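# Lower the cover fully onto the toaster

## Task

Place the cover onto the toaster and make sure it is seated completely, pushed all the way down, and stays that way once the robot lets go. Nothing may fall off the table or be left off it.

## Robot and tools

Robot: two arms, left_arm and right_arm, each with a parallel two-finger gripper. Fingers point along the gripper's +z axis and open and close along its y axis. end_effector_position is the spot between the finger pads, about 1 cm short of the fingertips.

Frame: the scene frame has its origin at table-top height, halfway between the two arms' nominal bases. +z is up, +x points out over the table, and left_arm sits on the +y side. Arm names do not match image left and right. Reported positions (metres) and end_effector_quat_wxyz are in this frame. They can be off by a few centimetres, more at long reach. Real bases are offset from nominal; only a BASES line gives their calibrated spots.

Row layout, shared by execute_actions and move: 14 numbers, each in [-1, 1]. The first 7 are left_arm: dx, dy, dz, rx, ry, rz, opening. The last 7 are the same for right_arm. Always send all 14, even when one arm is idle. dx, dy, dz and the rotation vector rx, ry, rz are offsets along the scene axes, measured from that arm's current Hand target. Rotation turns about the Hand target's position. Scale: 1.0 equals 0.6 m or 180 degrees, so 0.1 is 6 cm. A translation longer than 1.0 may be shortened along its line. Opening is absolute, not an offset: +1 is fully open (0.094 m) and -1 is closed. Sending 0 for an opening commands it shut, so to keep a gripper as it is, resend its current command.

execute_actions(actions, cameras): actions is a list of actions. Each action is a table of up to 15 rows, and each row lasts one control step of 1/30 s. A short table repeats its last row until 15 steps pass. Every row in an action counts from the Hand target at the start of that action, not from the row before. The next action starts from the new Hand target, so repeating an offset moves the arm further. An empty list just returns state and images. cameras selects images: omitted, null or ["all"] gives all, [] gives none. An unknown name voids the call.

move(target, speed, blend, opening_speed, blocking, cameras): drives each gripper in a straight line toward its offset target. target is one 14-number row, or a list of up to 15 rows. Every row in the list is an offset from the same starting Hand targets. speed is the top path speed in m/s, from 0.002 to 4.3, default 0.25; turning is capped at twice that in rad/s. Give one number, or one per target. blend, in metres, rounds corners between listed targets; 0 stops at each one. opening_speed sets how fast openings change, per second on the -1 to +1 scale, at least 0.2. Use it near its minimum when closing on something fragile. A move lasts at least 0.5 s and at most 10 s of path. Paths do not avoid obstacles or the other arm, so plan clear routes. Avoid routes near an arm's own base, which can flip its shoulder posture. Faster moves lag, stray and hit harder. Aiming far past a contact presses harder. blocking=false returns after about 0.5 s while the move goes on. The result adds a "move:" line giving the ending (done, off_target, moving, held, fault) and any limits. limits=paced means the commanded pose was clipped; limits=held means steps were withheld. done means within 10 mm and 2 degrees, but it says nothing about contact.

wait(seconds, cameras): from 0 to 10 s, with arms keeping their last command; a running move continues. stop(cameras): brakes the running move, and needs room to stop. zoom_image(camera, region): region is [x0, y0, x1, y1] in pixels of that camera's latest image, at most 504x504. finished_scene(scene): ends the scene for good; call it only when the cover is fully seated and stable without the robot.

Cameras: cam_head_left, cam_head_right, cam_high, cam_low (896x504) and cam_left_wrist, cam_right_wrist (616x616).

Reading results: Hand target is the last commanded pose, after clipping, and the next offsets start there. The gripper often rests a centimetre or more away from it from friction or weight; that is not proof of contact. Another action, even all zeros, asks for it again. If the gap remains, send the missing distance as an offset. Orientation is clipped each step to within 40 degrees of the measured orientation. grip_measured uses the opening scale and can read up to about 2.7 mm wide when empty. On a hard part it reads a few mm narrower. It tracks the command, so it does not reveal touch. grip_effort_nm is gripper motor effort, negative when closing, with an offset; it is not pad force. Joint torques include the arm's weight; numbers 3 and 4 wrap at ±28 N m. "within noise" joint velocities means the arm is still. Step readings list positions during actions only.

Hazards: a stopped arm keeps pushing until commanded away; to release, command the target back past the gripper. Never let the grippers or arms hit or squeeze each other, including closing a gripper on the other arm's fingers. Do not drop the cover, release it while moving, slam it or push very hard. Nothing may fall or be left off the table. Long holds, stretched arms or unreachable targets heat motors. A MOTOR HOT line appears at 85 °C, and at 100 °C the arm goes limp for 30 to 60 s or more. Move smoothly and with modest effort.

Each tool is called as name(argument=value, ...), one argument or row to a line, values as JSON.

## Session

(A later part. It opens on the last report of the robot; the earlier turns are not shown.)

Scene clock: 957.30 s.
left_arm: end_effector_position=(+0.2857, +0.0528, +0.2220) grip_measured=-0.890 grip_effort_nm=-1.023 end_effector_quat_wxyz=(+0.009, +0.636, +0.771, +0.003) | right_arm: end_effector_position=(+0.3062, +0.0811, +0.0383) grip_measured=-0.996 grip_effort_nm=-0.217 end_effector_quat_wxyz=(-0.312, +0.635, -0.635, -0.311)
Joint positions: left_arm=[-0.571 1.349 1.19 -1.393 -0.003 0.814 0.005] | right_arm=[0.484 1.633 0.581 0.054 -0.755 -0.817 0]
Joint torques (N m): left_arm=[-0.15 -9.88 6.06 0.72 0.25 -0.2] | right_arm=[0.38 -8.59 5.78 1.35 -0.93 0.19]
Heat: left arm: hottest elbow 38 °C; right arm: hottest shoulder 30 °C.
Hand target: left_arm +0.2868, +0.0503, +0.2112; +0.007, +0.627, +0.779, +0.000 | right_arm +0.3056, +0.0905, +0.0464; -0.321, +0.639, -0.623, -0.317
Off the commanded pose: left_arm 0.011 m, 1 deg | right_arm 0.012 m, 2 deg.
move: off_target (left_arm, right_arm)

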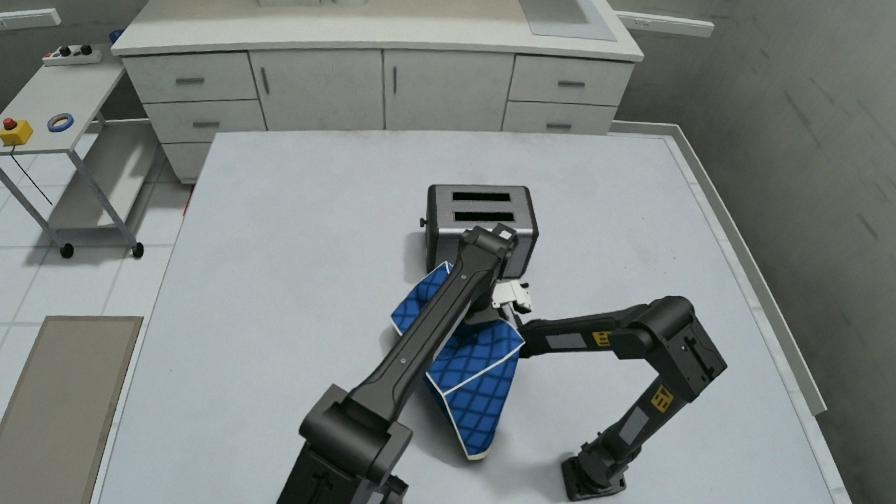

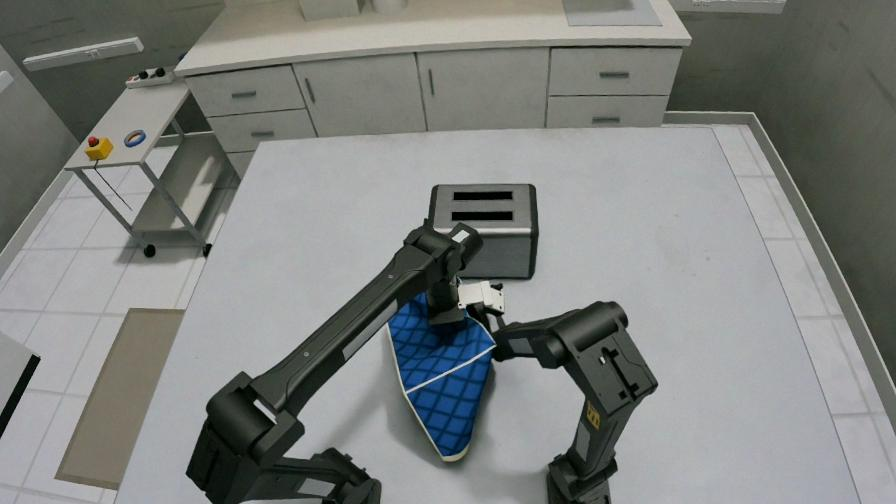

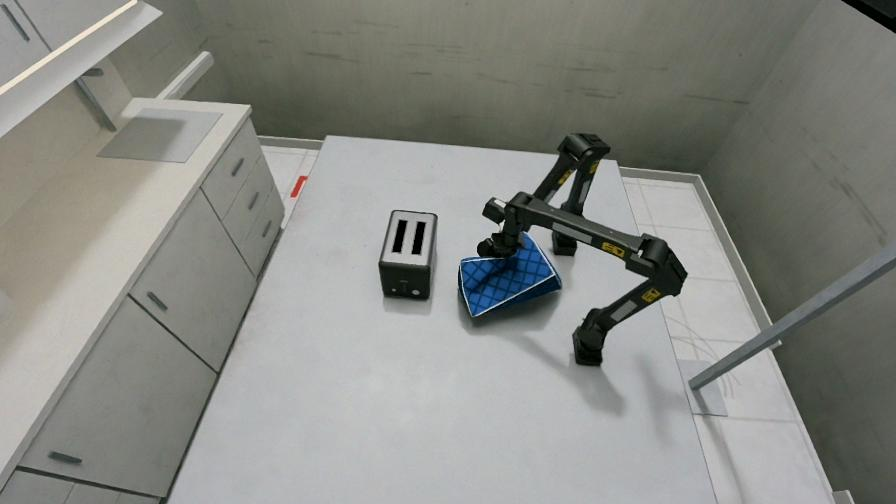

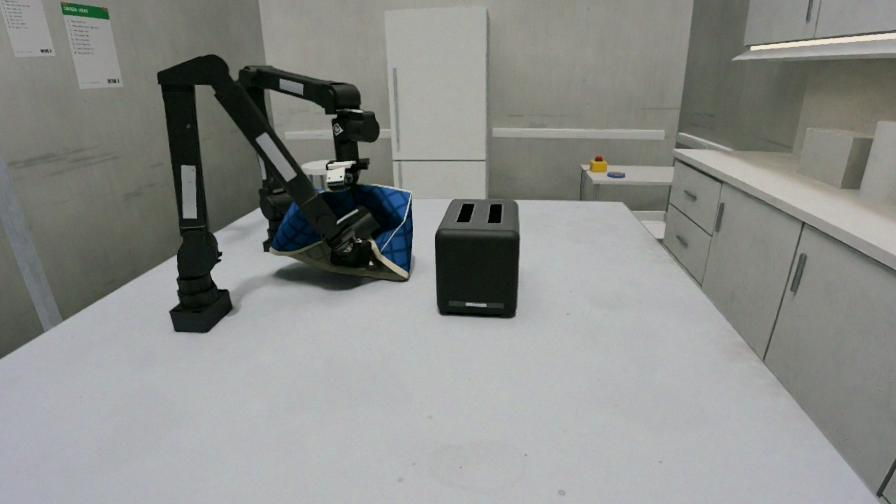

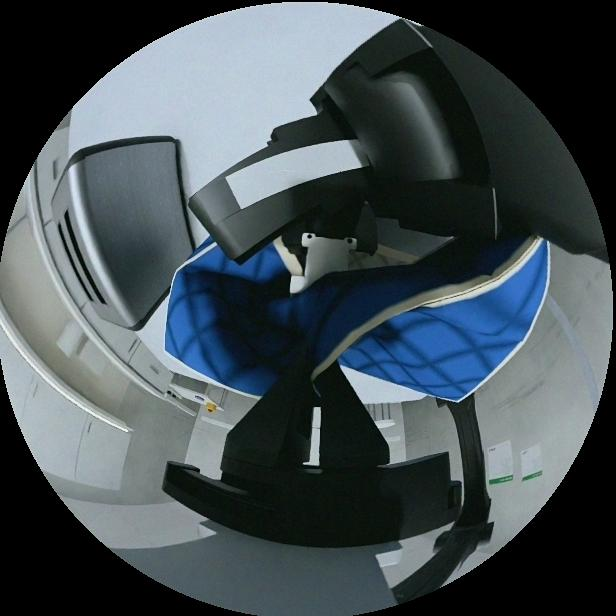

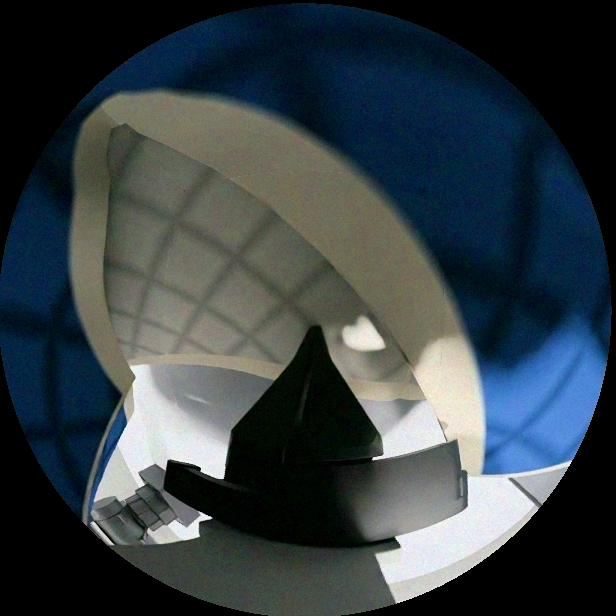

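move(
  target=[0,0,0,0,0,0,1, 0,0,0,0,0,0,-1],
  opening_speed=1,
  cameras=["cam_high","cam_low","cam_left_wrist"],
)

move(
  target=[0,0,0.17,0,0,0,1, 0,0,0,0,0,0,-1],
  speed=0.15,
)

Scene clock: 963.43 s.
left_arm: end_effector_position=(+0.2828, +0.0541, +0.2155) grip_measured=+0.997 grip_effort_nm=0.095 end_effector_quat_wxyz=(+0.005, +0.633, +0.774, +0.001) | right_arm: end_effector_position=(+0.3053, +0.0818, +0.0388) grip_measured=-0.996 grip_effort_nm=-0.212 end_effector_quat_wxyz=(-0.312, +0.635, -0.634, -0.313)
Joint positions: left_arm=[-0.571 1.349 1.173 -1.384 -0.001 0.804 0.094] | right_arm=[0.485 1.633 0.581 0.054 -0.759 -0.817 0]
Joint torques (N m): left_arm=[0.15 -9.88 7.17 0.46 0.21 -0.11] | right_arm=[0.21 -8.53 5.79 1.37 -0.76 0.19]
Heat: left arm: hottest elbow 38 °C; right arm: hottest shoulder 30 °C.
Hand target: left_arm +0.2868, +0.0503, +0.2111; +0.007, +0.627, +0.779, +0.000 | right_arm +0.3057, +0.0904, +0.0464; -0.321, +0.639, -0.623, -0.317
Off the commanded pose: left_arm 0.007 m, 1 deg | right_arm 0.012 m, 2 deg.
move: off_target (right_arm)
Images, in order (width x height): cam_high 896x504, cam_low 896x504, cam_left_wrist 616x616.

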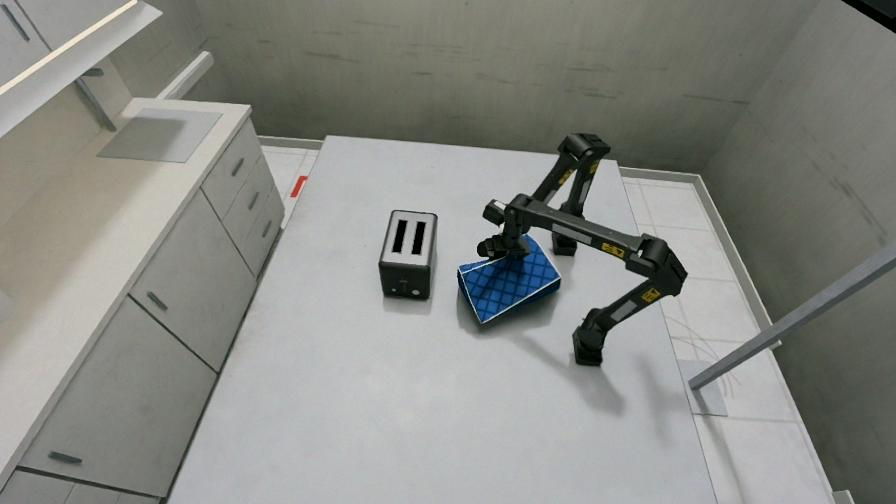

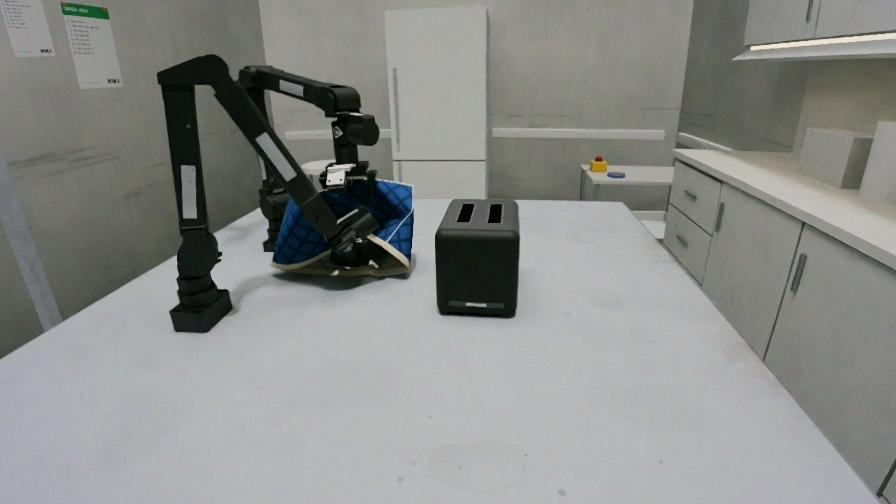

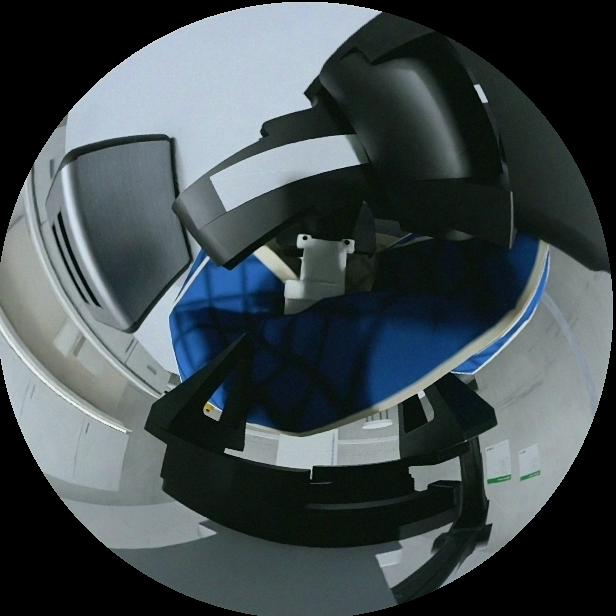

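Scene clock: 964.80 s.
left_arm: end_effector_position=(+0.2802, +0.0558, +0.2939) grip_measured=+0.998 grip_effort_nm=0.095 end_effector_quat_wxyz=(-0.013, +0.630, +0.777, -0.001) | right_arm: end_effector_position=(+0.3046, +0.0827, +0.0394) grip_measured=-0.996 grip_effort_nm=-0.227 end_effector_quat_wxyz=(-0.312, +0.636, -0.632, -0.315)
Joint positions: left_arm=[-0.571 1.349 1.379 -1.626 -0.001 0.797 0.094] | right_arm=[0.487 1.633 0.581 0.055 -0.763 -0.817 0]
Joint torques (N m): left_arm=[-0.15 -11.46 10.47 -0.46 0.19 -0.03] | right_arm=[-0.03 -8.64 5.78 1.33 -0.59 0.21]
Heat: left arm: hottest elbow 38 °C; right arm: hottest shoulder 30 °C.
Hand target: left_arm +0.2868, +0.0503, +0.3131; +0.007, +0.626, +0.779, +0.000 | right_arm +0.3056, +0.0905, +0.0464; -0.321, +0.639, -0.623, -0.317
Off the commanded pose: left_arm 0.021 m, 2 deg | right_arm 0.011 m, 1 deg.
move: off_target (left_arm, right_arm)

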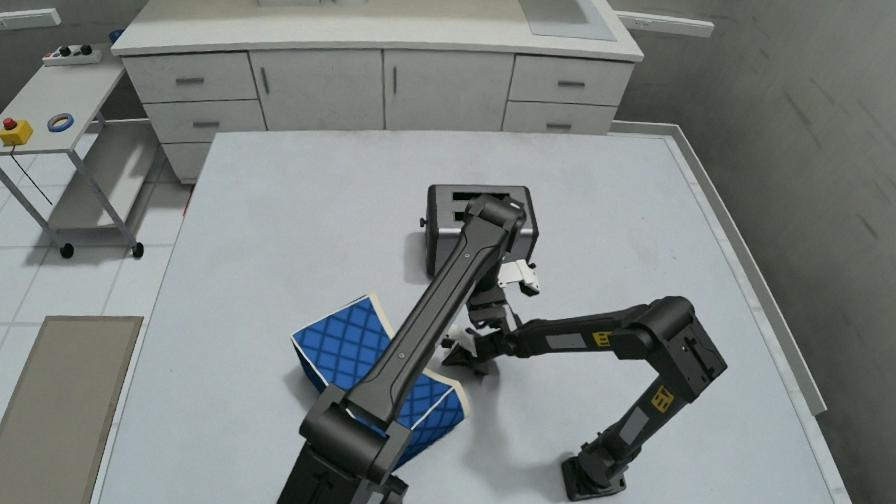

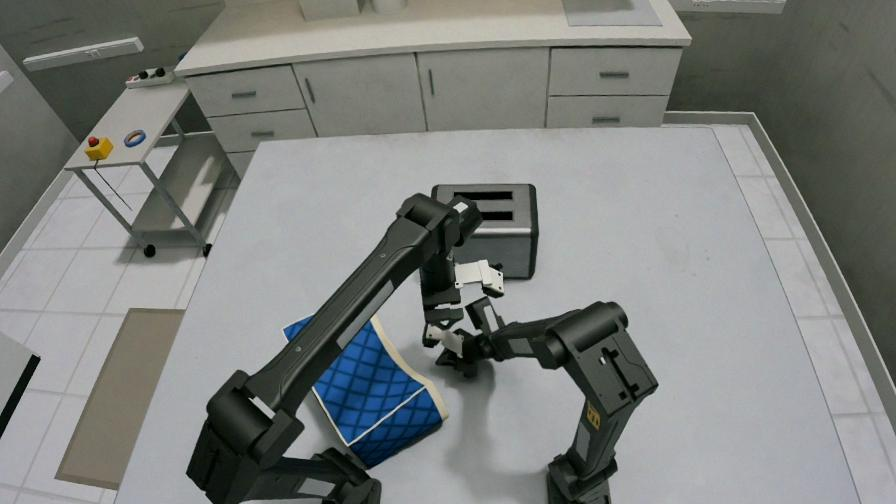

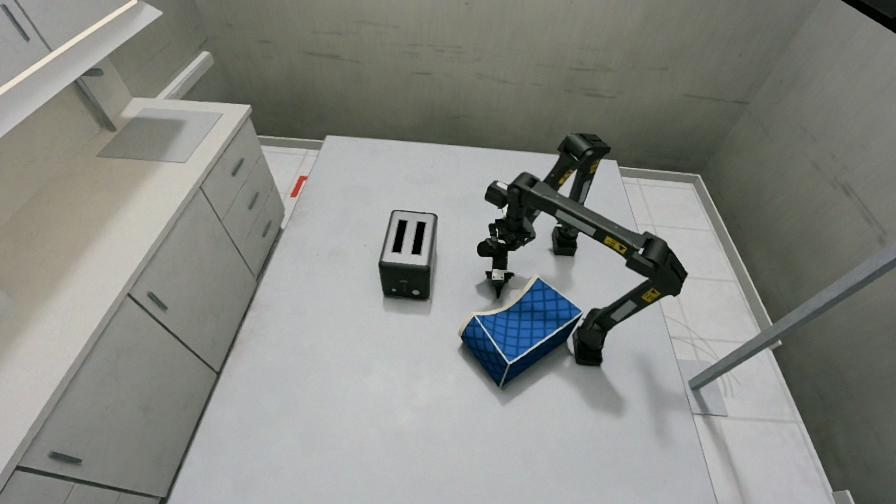

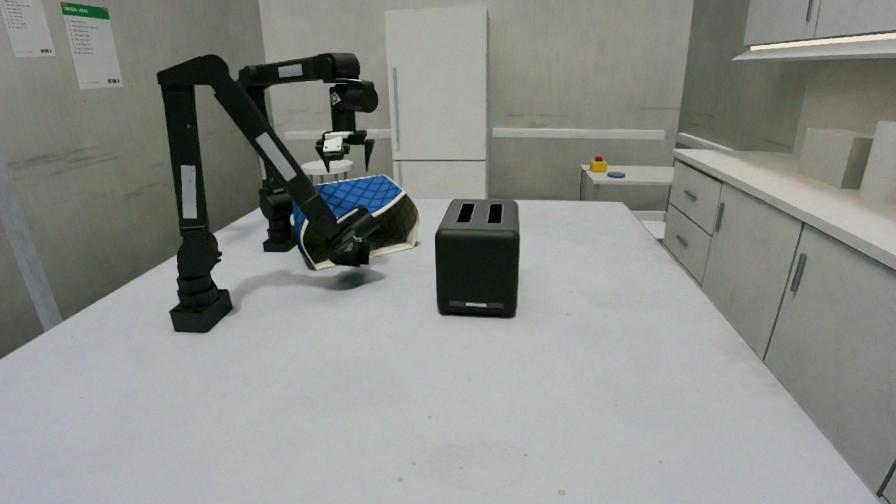

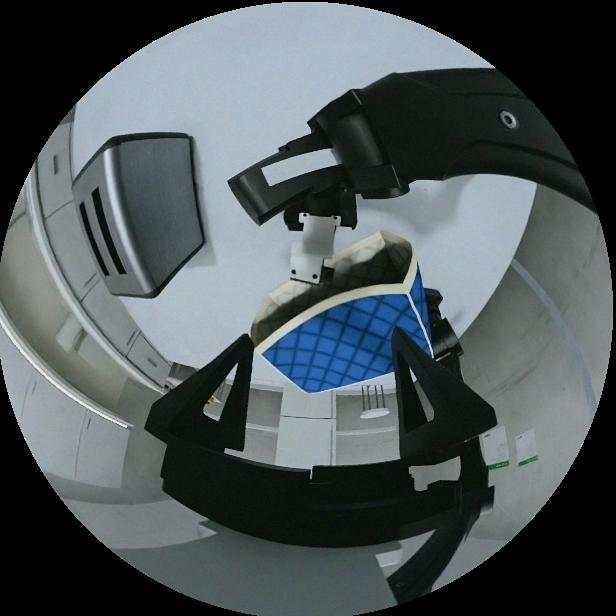

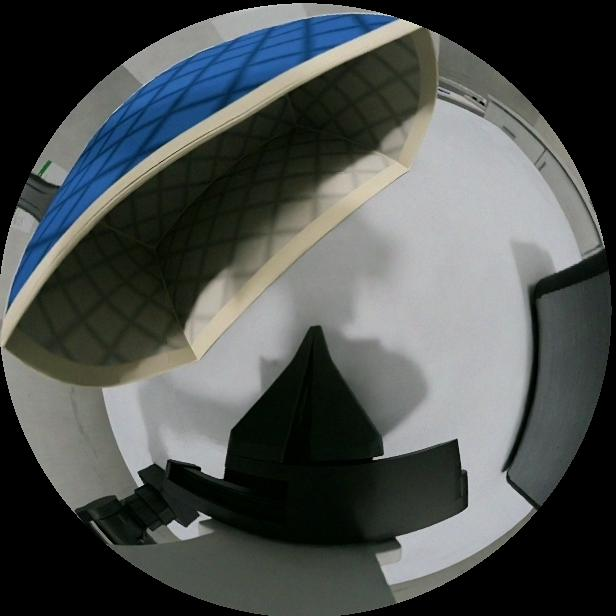

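move(
  target=[
    [0,0,0.05,0,0,0,1, 0,-0.35,0,0,0,0,-1],
    [0,0.4,0.1,0,0,-0.1,1, 0,-0.35,0.1,0,0,0,-1],
  ],
  speed=0.3,
)

Scene clock: 980.77 s.
left_arm: end_effector_position=(+0.2872, +0.2856, +0.3639) grip_measured=+0.998 grip_effort_nm=0.095 end_effector_quat_wxyz=(+0.045, +0.740, +0.669, +0.049) | right_arm: end_effector_position=(+0.2872, -0.1139, +0.0941) grip_measured=-0.996 grip_effort_nm=-0.212 end_effector_quat_wxyz=(-0.305, +0.629, -0.630, -0.337)
Joint positions: left_arm=[0.081 1.14 1.381 -1.679 0.012 1.756 0.094] | right_arm=[-0.133 1.447 0.622 -0.943 -0.93 -1.764 0]
Joint torques (N m): left_arm=[1.03 -7.53 8.64 -0.24 0.15 0.17] | right_arm=[-1.96 -6.95 9.06 -0.47 -0.45 -0.07]
Heat: left arm: hottest elbow 38 °C; right arm: hottest shoulder 30 °C.
Hand target: left_arm +0.2868, +0.2903, +0.3732; +0.007, +0.741, +0.672, -0.001 | right_arm +0.3056, -0.1196, +0.1063; -0.321, +0.639, -0.623, -0.317
Off the commanded pose: left_arm 0.010 m, 7 deg | right_arm 0.023 m, 3 deg.
joint sent to its limit (left arm) — joint 4 (wrist pitch), lower limit. The joint targets are off in orientation, not in position.
move: off_target (left_arm, right_arm)

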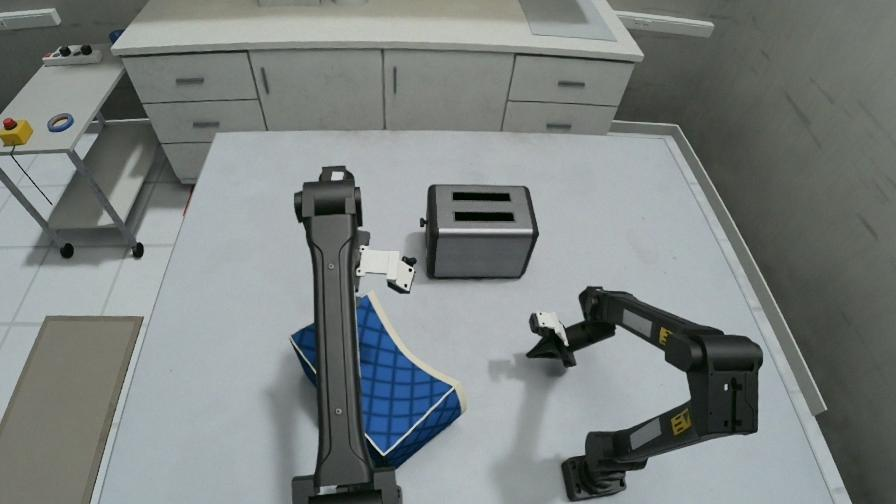

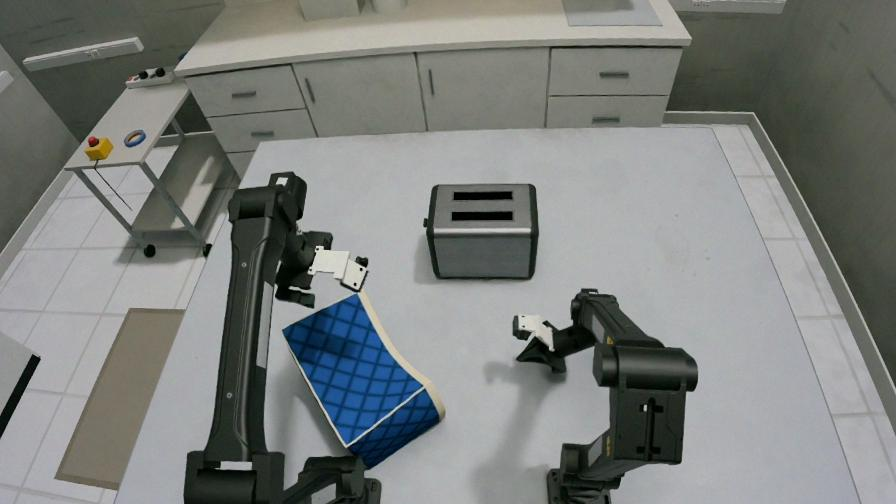

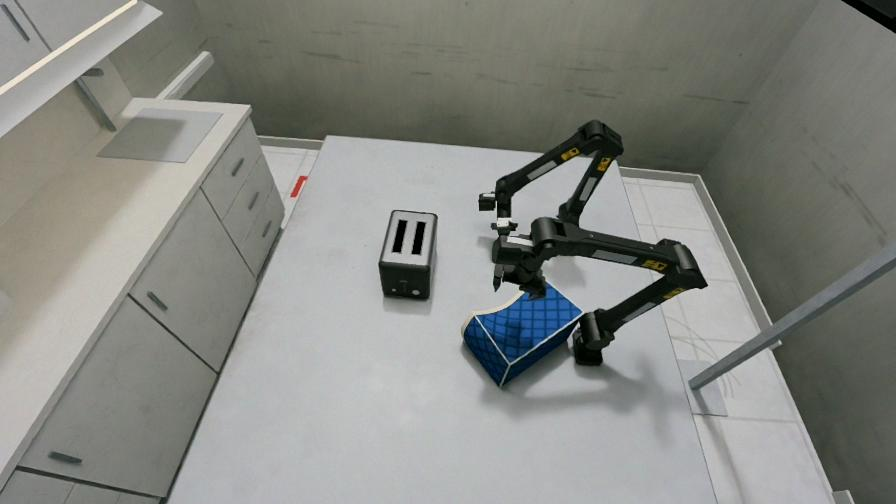

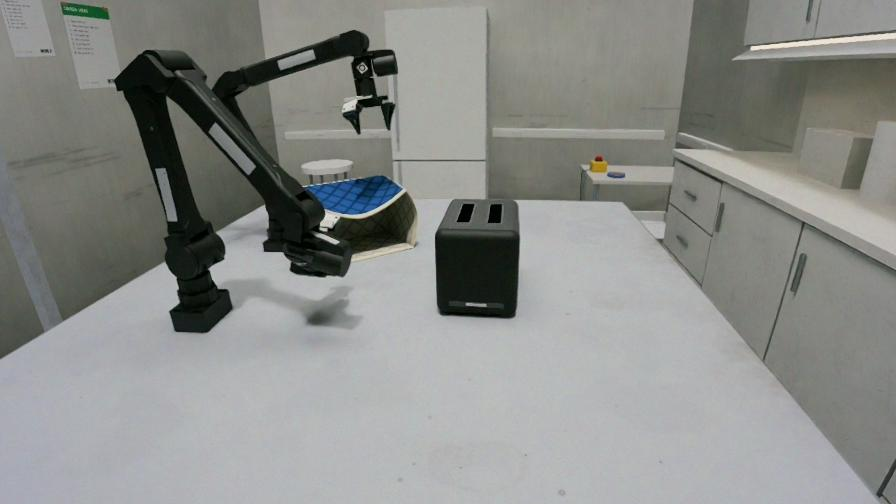

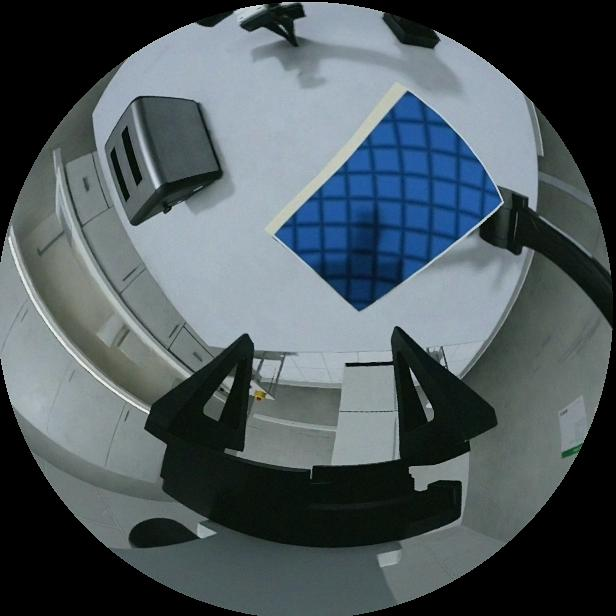

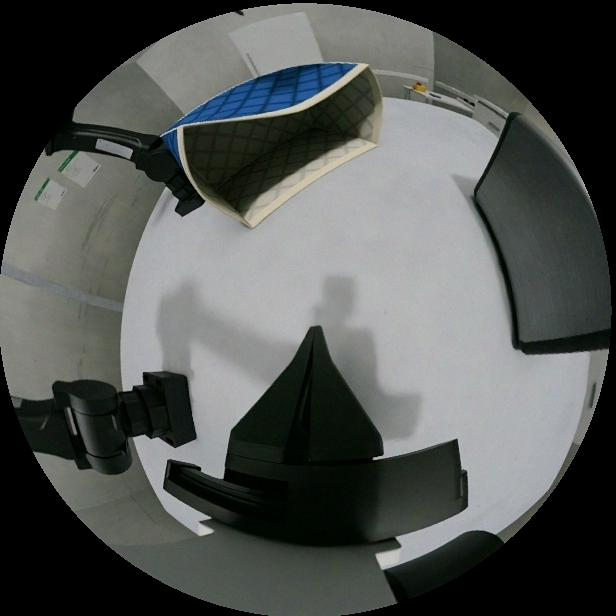

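move(
  target=[
    [0.15,0.3,0.0,0,0,0,1, 0,0,0.45,-0.14,0.05,-0.1,1],
    [0.15,0.3,0,0,0,0,1, -0.268,0.45,0.45,-0.285,0.104,-0.208,1],
  ],
  speed=0.3,
)

Scene clock: 1013.60 s.
left_arm: end_effector_position=(+0.3719, +0.4614, +0.3582) grip_measured=+0.998 grip_effort_nm=0.095 end_effector_quat_wxyz=(+0.014, +0.723, +0.689, +0.043) | right_arm: end_effector_position=(+0.1430, +0.1394, +0.3567) grip_measured=+0.998 grip_effort_nm=0.095 end_effector_quat_wxyz=(+0.014, -0.434, +0.901, +0.017)
Joint positions: left_arm=[0.451 1.5 1.701 -1.682 0.001 2.075 0.094] | right_arm=[1.179 1.336 1.478 -1.67 -0.005 0.319 0.094]
Joint torques (N m): left_arm=[0.67 -13.04 10.36 -0.31 -0.07 0.15] | right_arm=[-0.38 -7.3 14.13 -0.09 0.22 0.29]
Heat: left arm: hottest elbow 39 °C; right arm: hottest elbow 31 °C.
Hand target: left_arm +0.3767, +0.4704, +0.3730; +0.007, +0.741, +0.672, -0.001 | right_arm +0.1446, +0.1503, +0.3762; +0.000, -0.429, +0.903, +0.001
Off the commanded pose: left_arm 0.018 m, 6 deg | right_arm 0.023 m, 2 deg.
joint sent to its limit (left arm) — joint 4 (wrist pitch), lower limit; joint 6 (wrist roll), upper limit. The joint targets are off in orientation, not in position.
joint sent to its limit (right arm) — joint 4 (wrist pitch), lower limit. The joint targets are off in orientation, not in position.
move: off_target (left_arm, right_arm)

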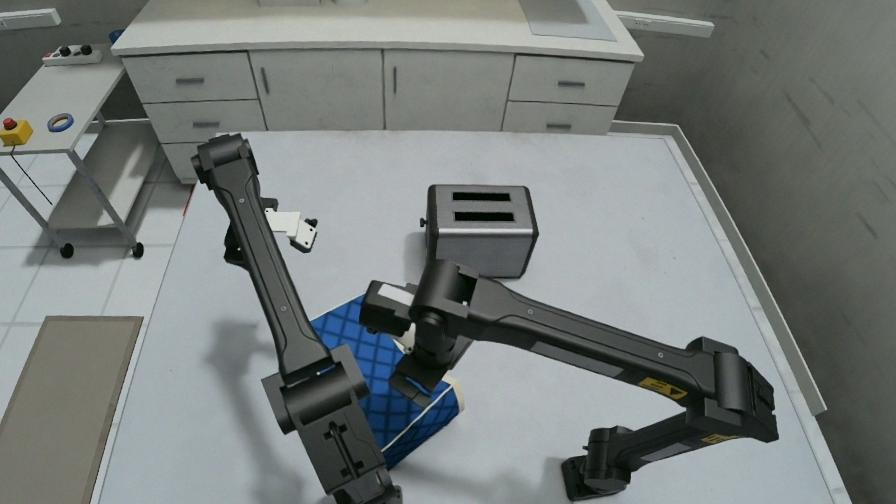

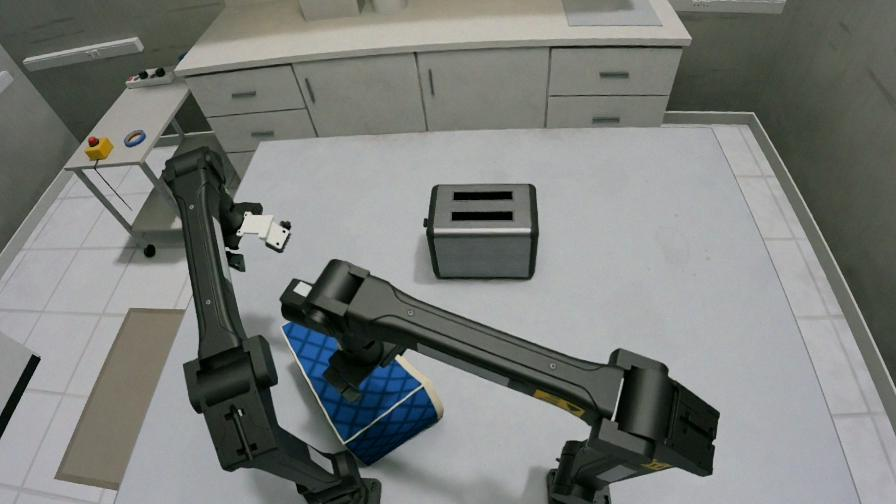

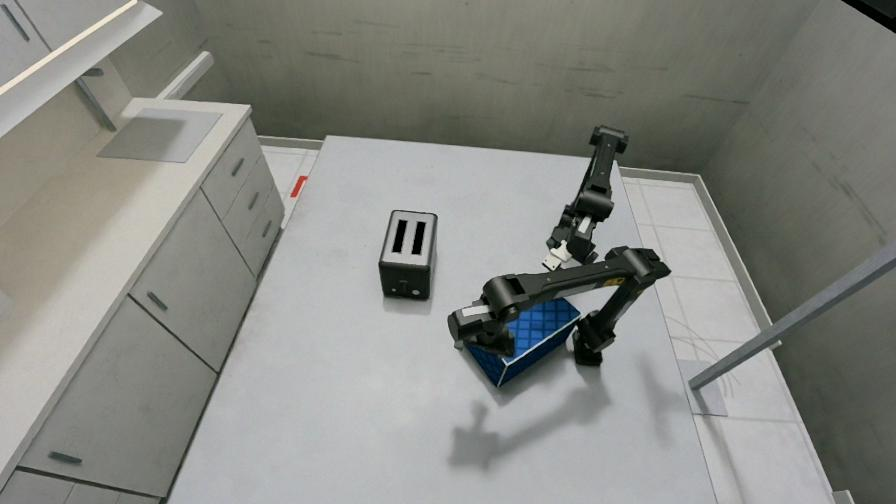

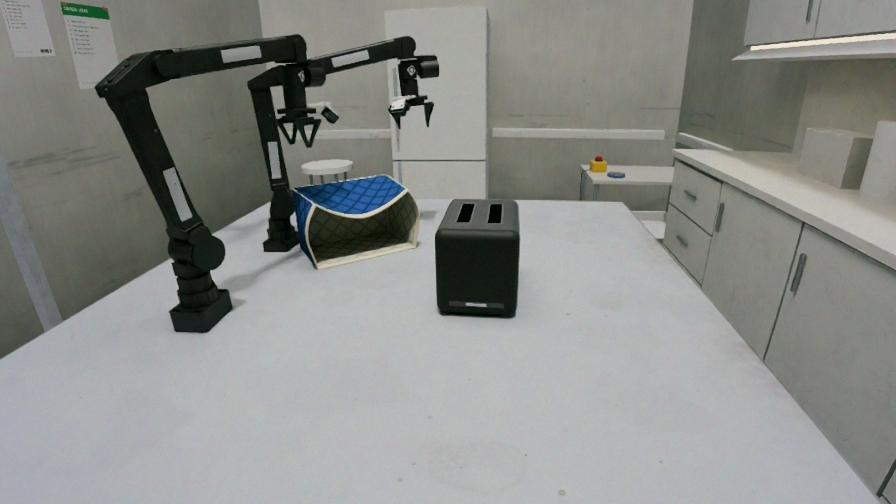

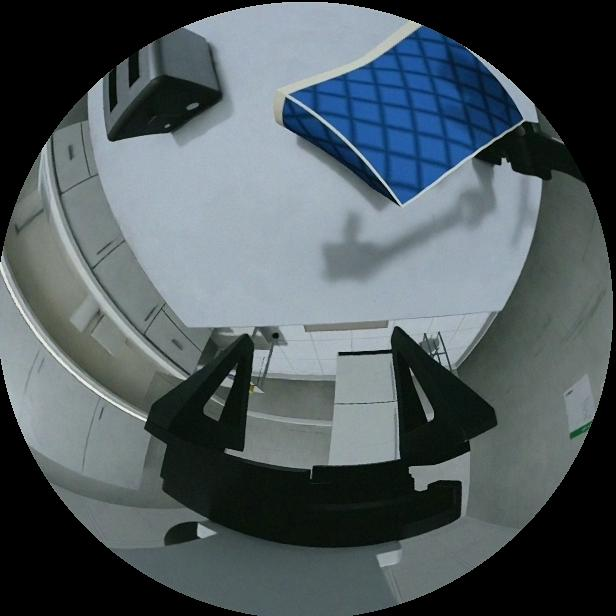

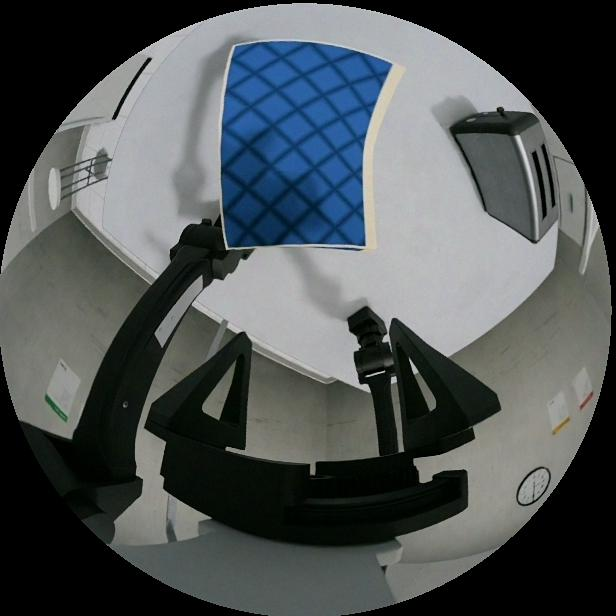

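move(
  target=[
    [0,0.05,0,0,0,0.4,-1, 0.1,-0.35,0,0,0,0,-1],
    [-0.15,0.08,-0.3,0,0,0.5,-1, 0.1,-0.35,0,0,0,0,-1],
    [-0.15,0.08,-0.45,0,0,0.5,-1, 0.1,-0.35,0,0,0,0,-1],
  ],
  speed=0.3,
)

Scene clock: 1032.27 s.
left_arm: end_effector_position=(+0.2851, +0.5109, +0.1037) grip_measured=-0.988 grip_effort_nm=-0.623 end_effector_quat_wxyz=(+0.001, +0.060, +0.998, +0.001) | right_arm: end_effector_position=(+0.2069, -0.0526, +0.3781) grip_measured=-0.996 grip_effort_nm=-0.222 end_effector_quat_wxyz=(+0.093, -0.425, +0.900, +0.030)
Joint positions: left_arm=[0.653 1.523 1.045 -1.09 -0.001 0.778 0.001] | right_arm=[0.675 0.929 1.225 -1.671 -0.007 -0.17 0]
Joint torques (N m): left_arm=[1.03 -12.45 6.98 0.4 0.17 -0.05] | right_arm=[-1.96 -3.31 8.08 0.21 0.16 -0.04]
Heat: left arm: hottest elbow 41 °C; right arm: hottest elbow 32 °C.
Hand target: left_arm +0.2868, +0.5183, +0.1030; +0.006, +0.049, +0.999, +0.004 | right_arm +0.2047, -0.0596, +0.3763; +0.000, -0.429, +0.903, +0.001
Off the commanded pose: left_arm 0.008 m, 1 deg | right_arm 0.008 m, 11 deg.
joint sent to its limit (right arm) — joint 4 (wrist pitch), lower limit. The joint targets are off in orientation, not in position.
move: off_target (right_arm)

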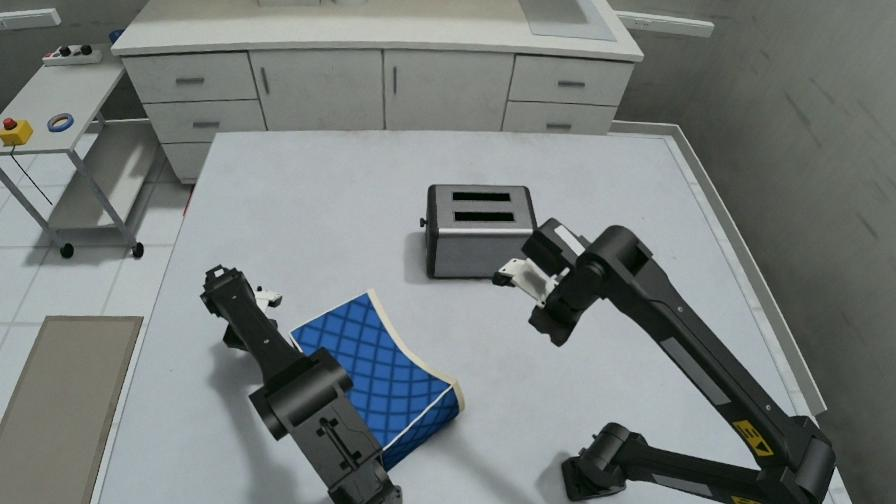

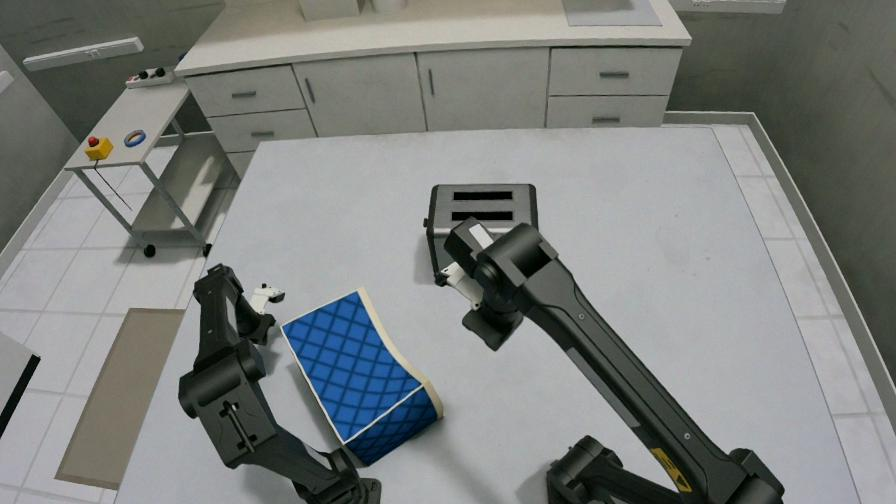

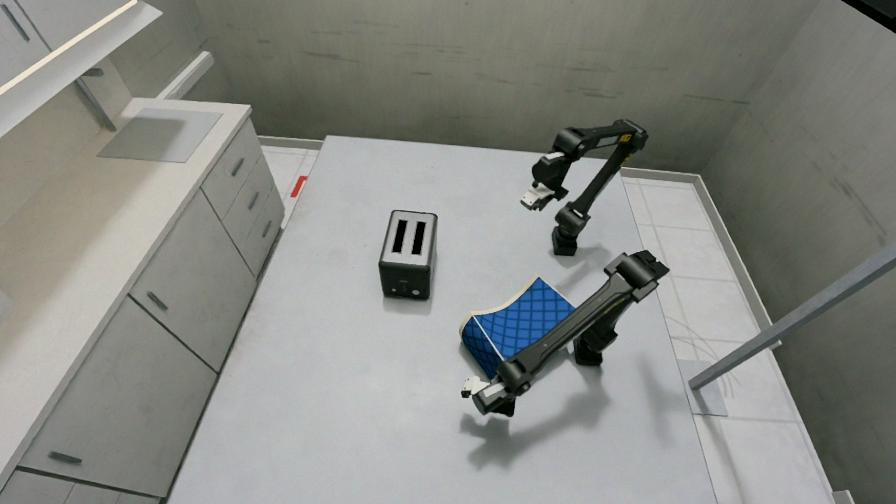

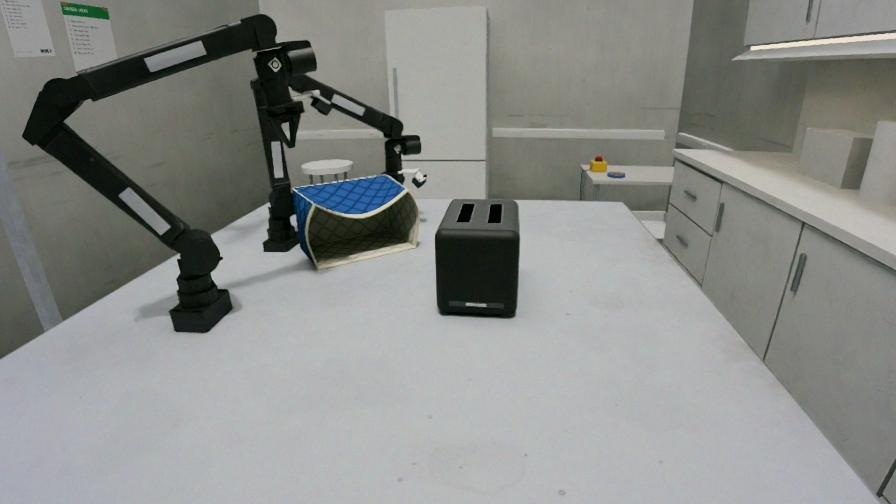

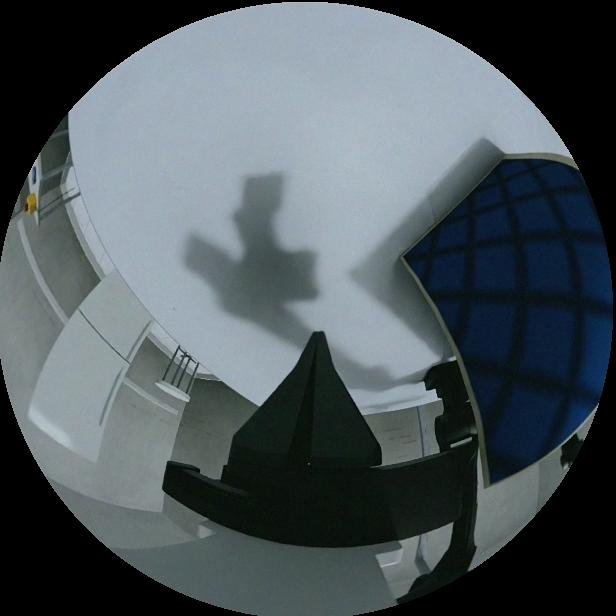

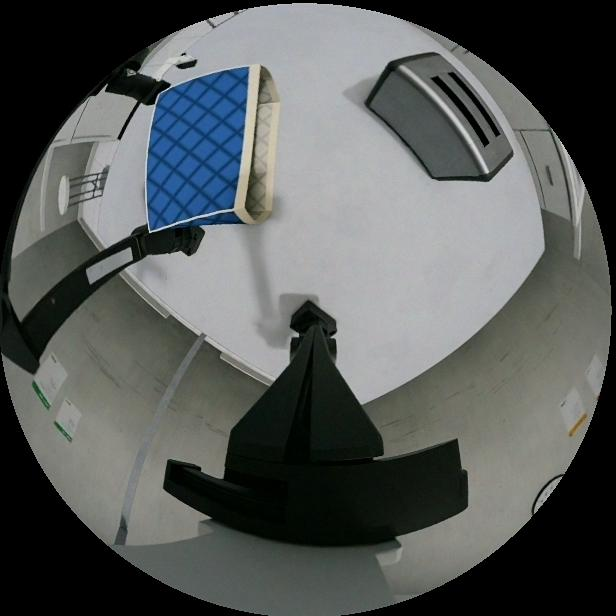

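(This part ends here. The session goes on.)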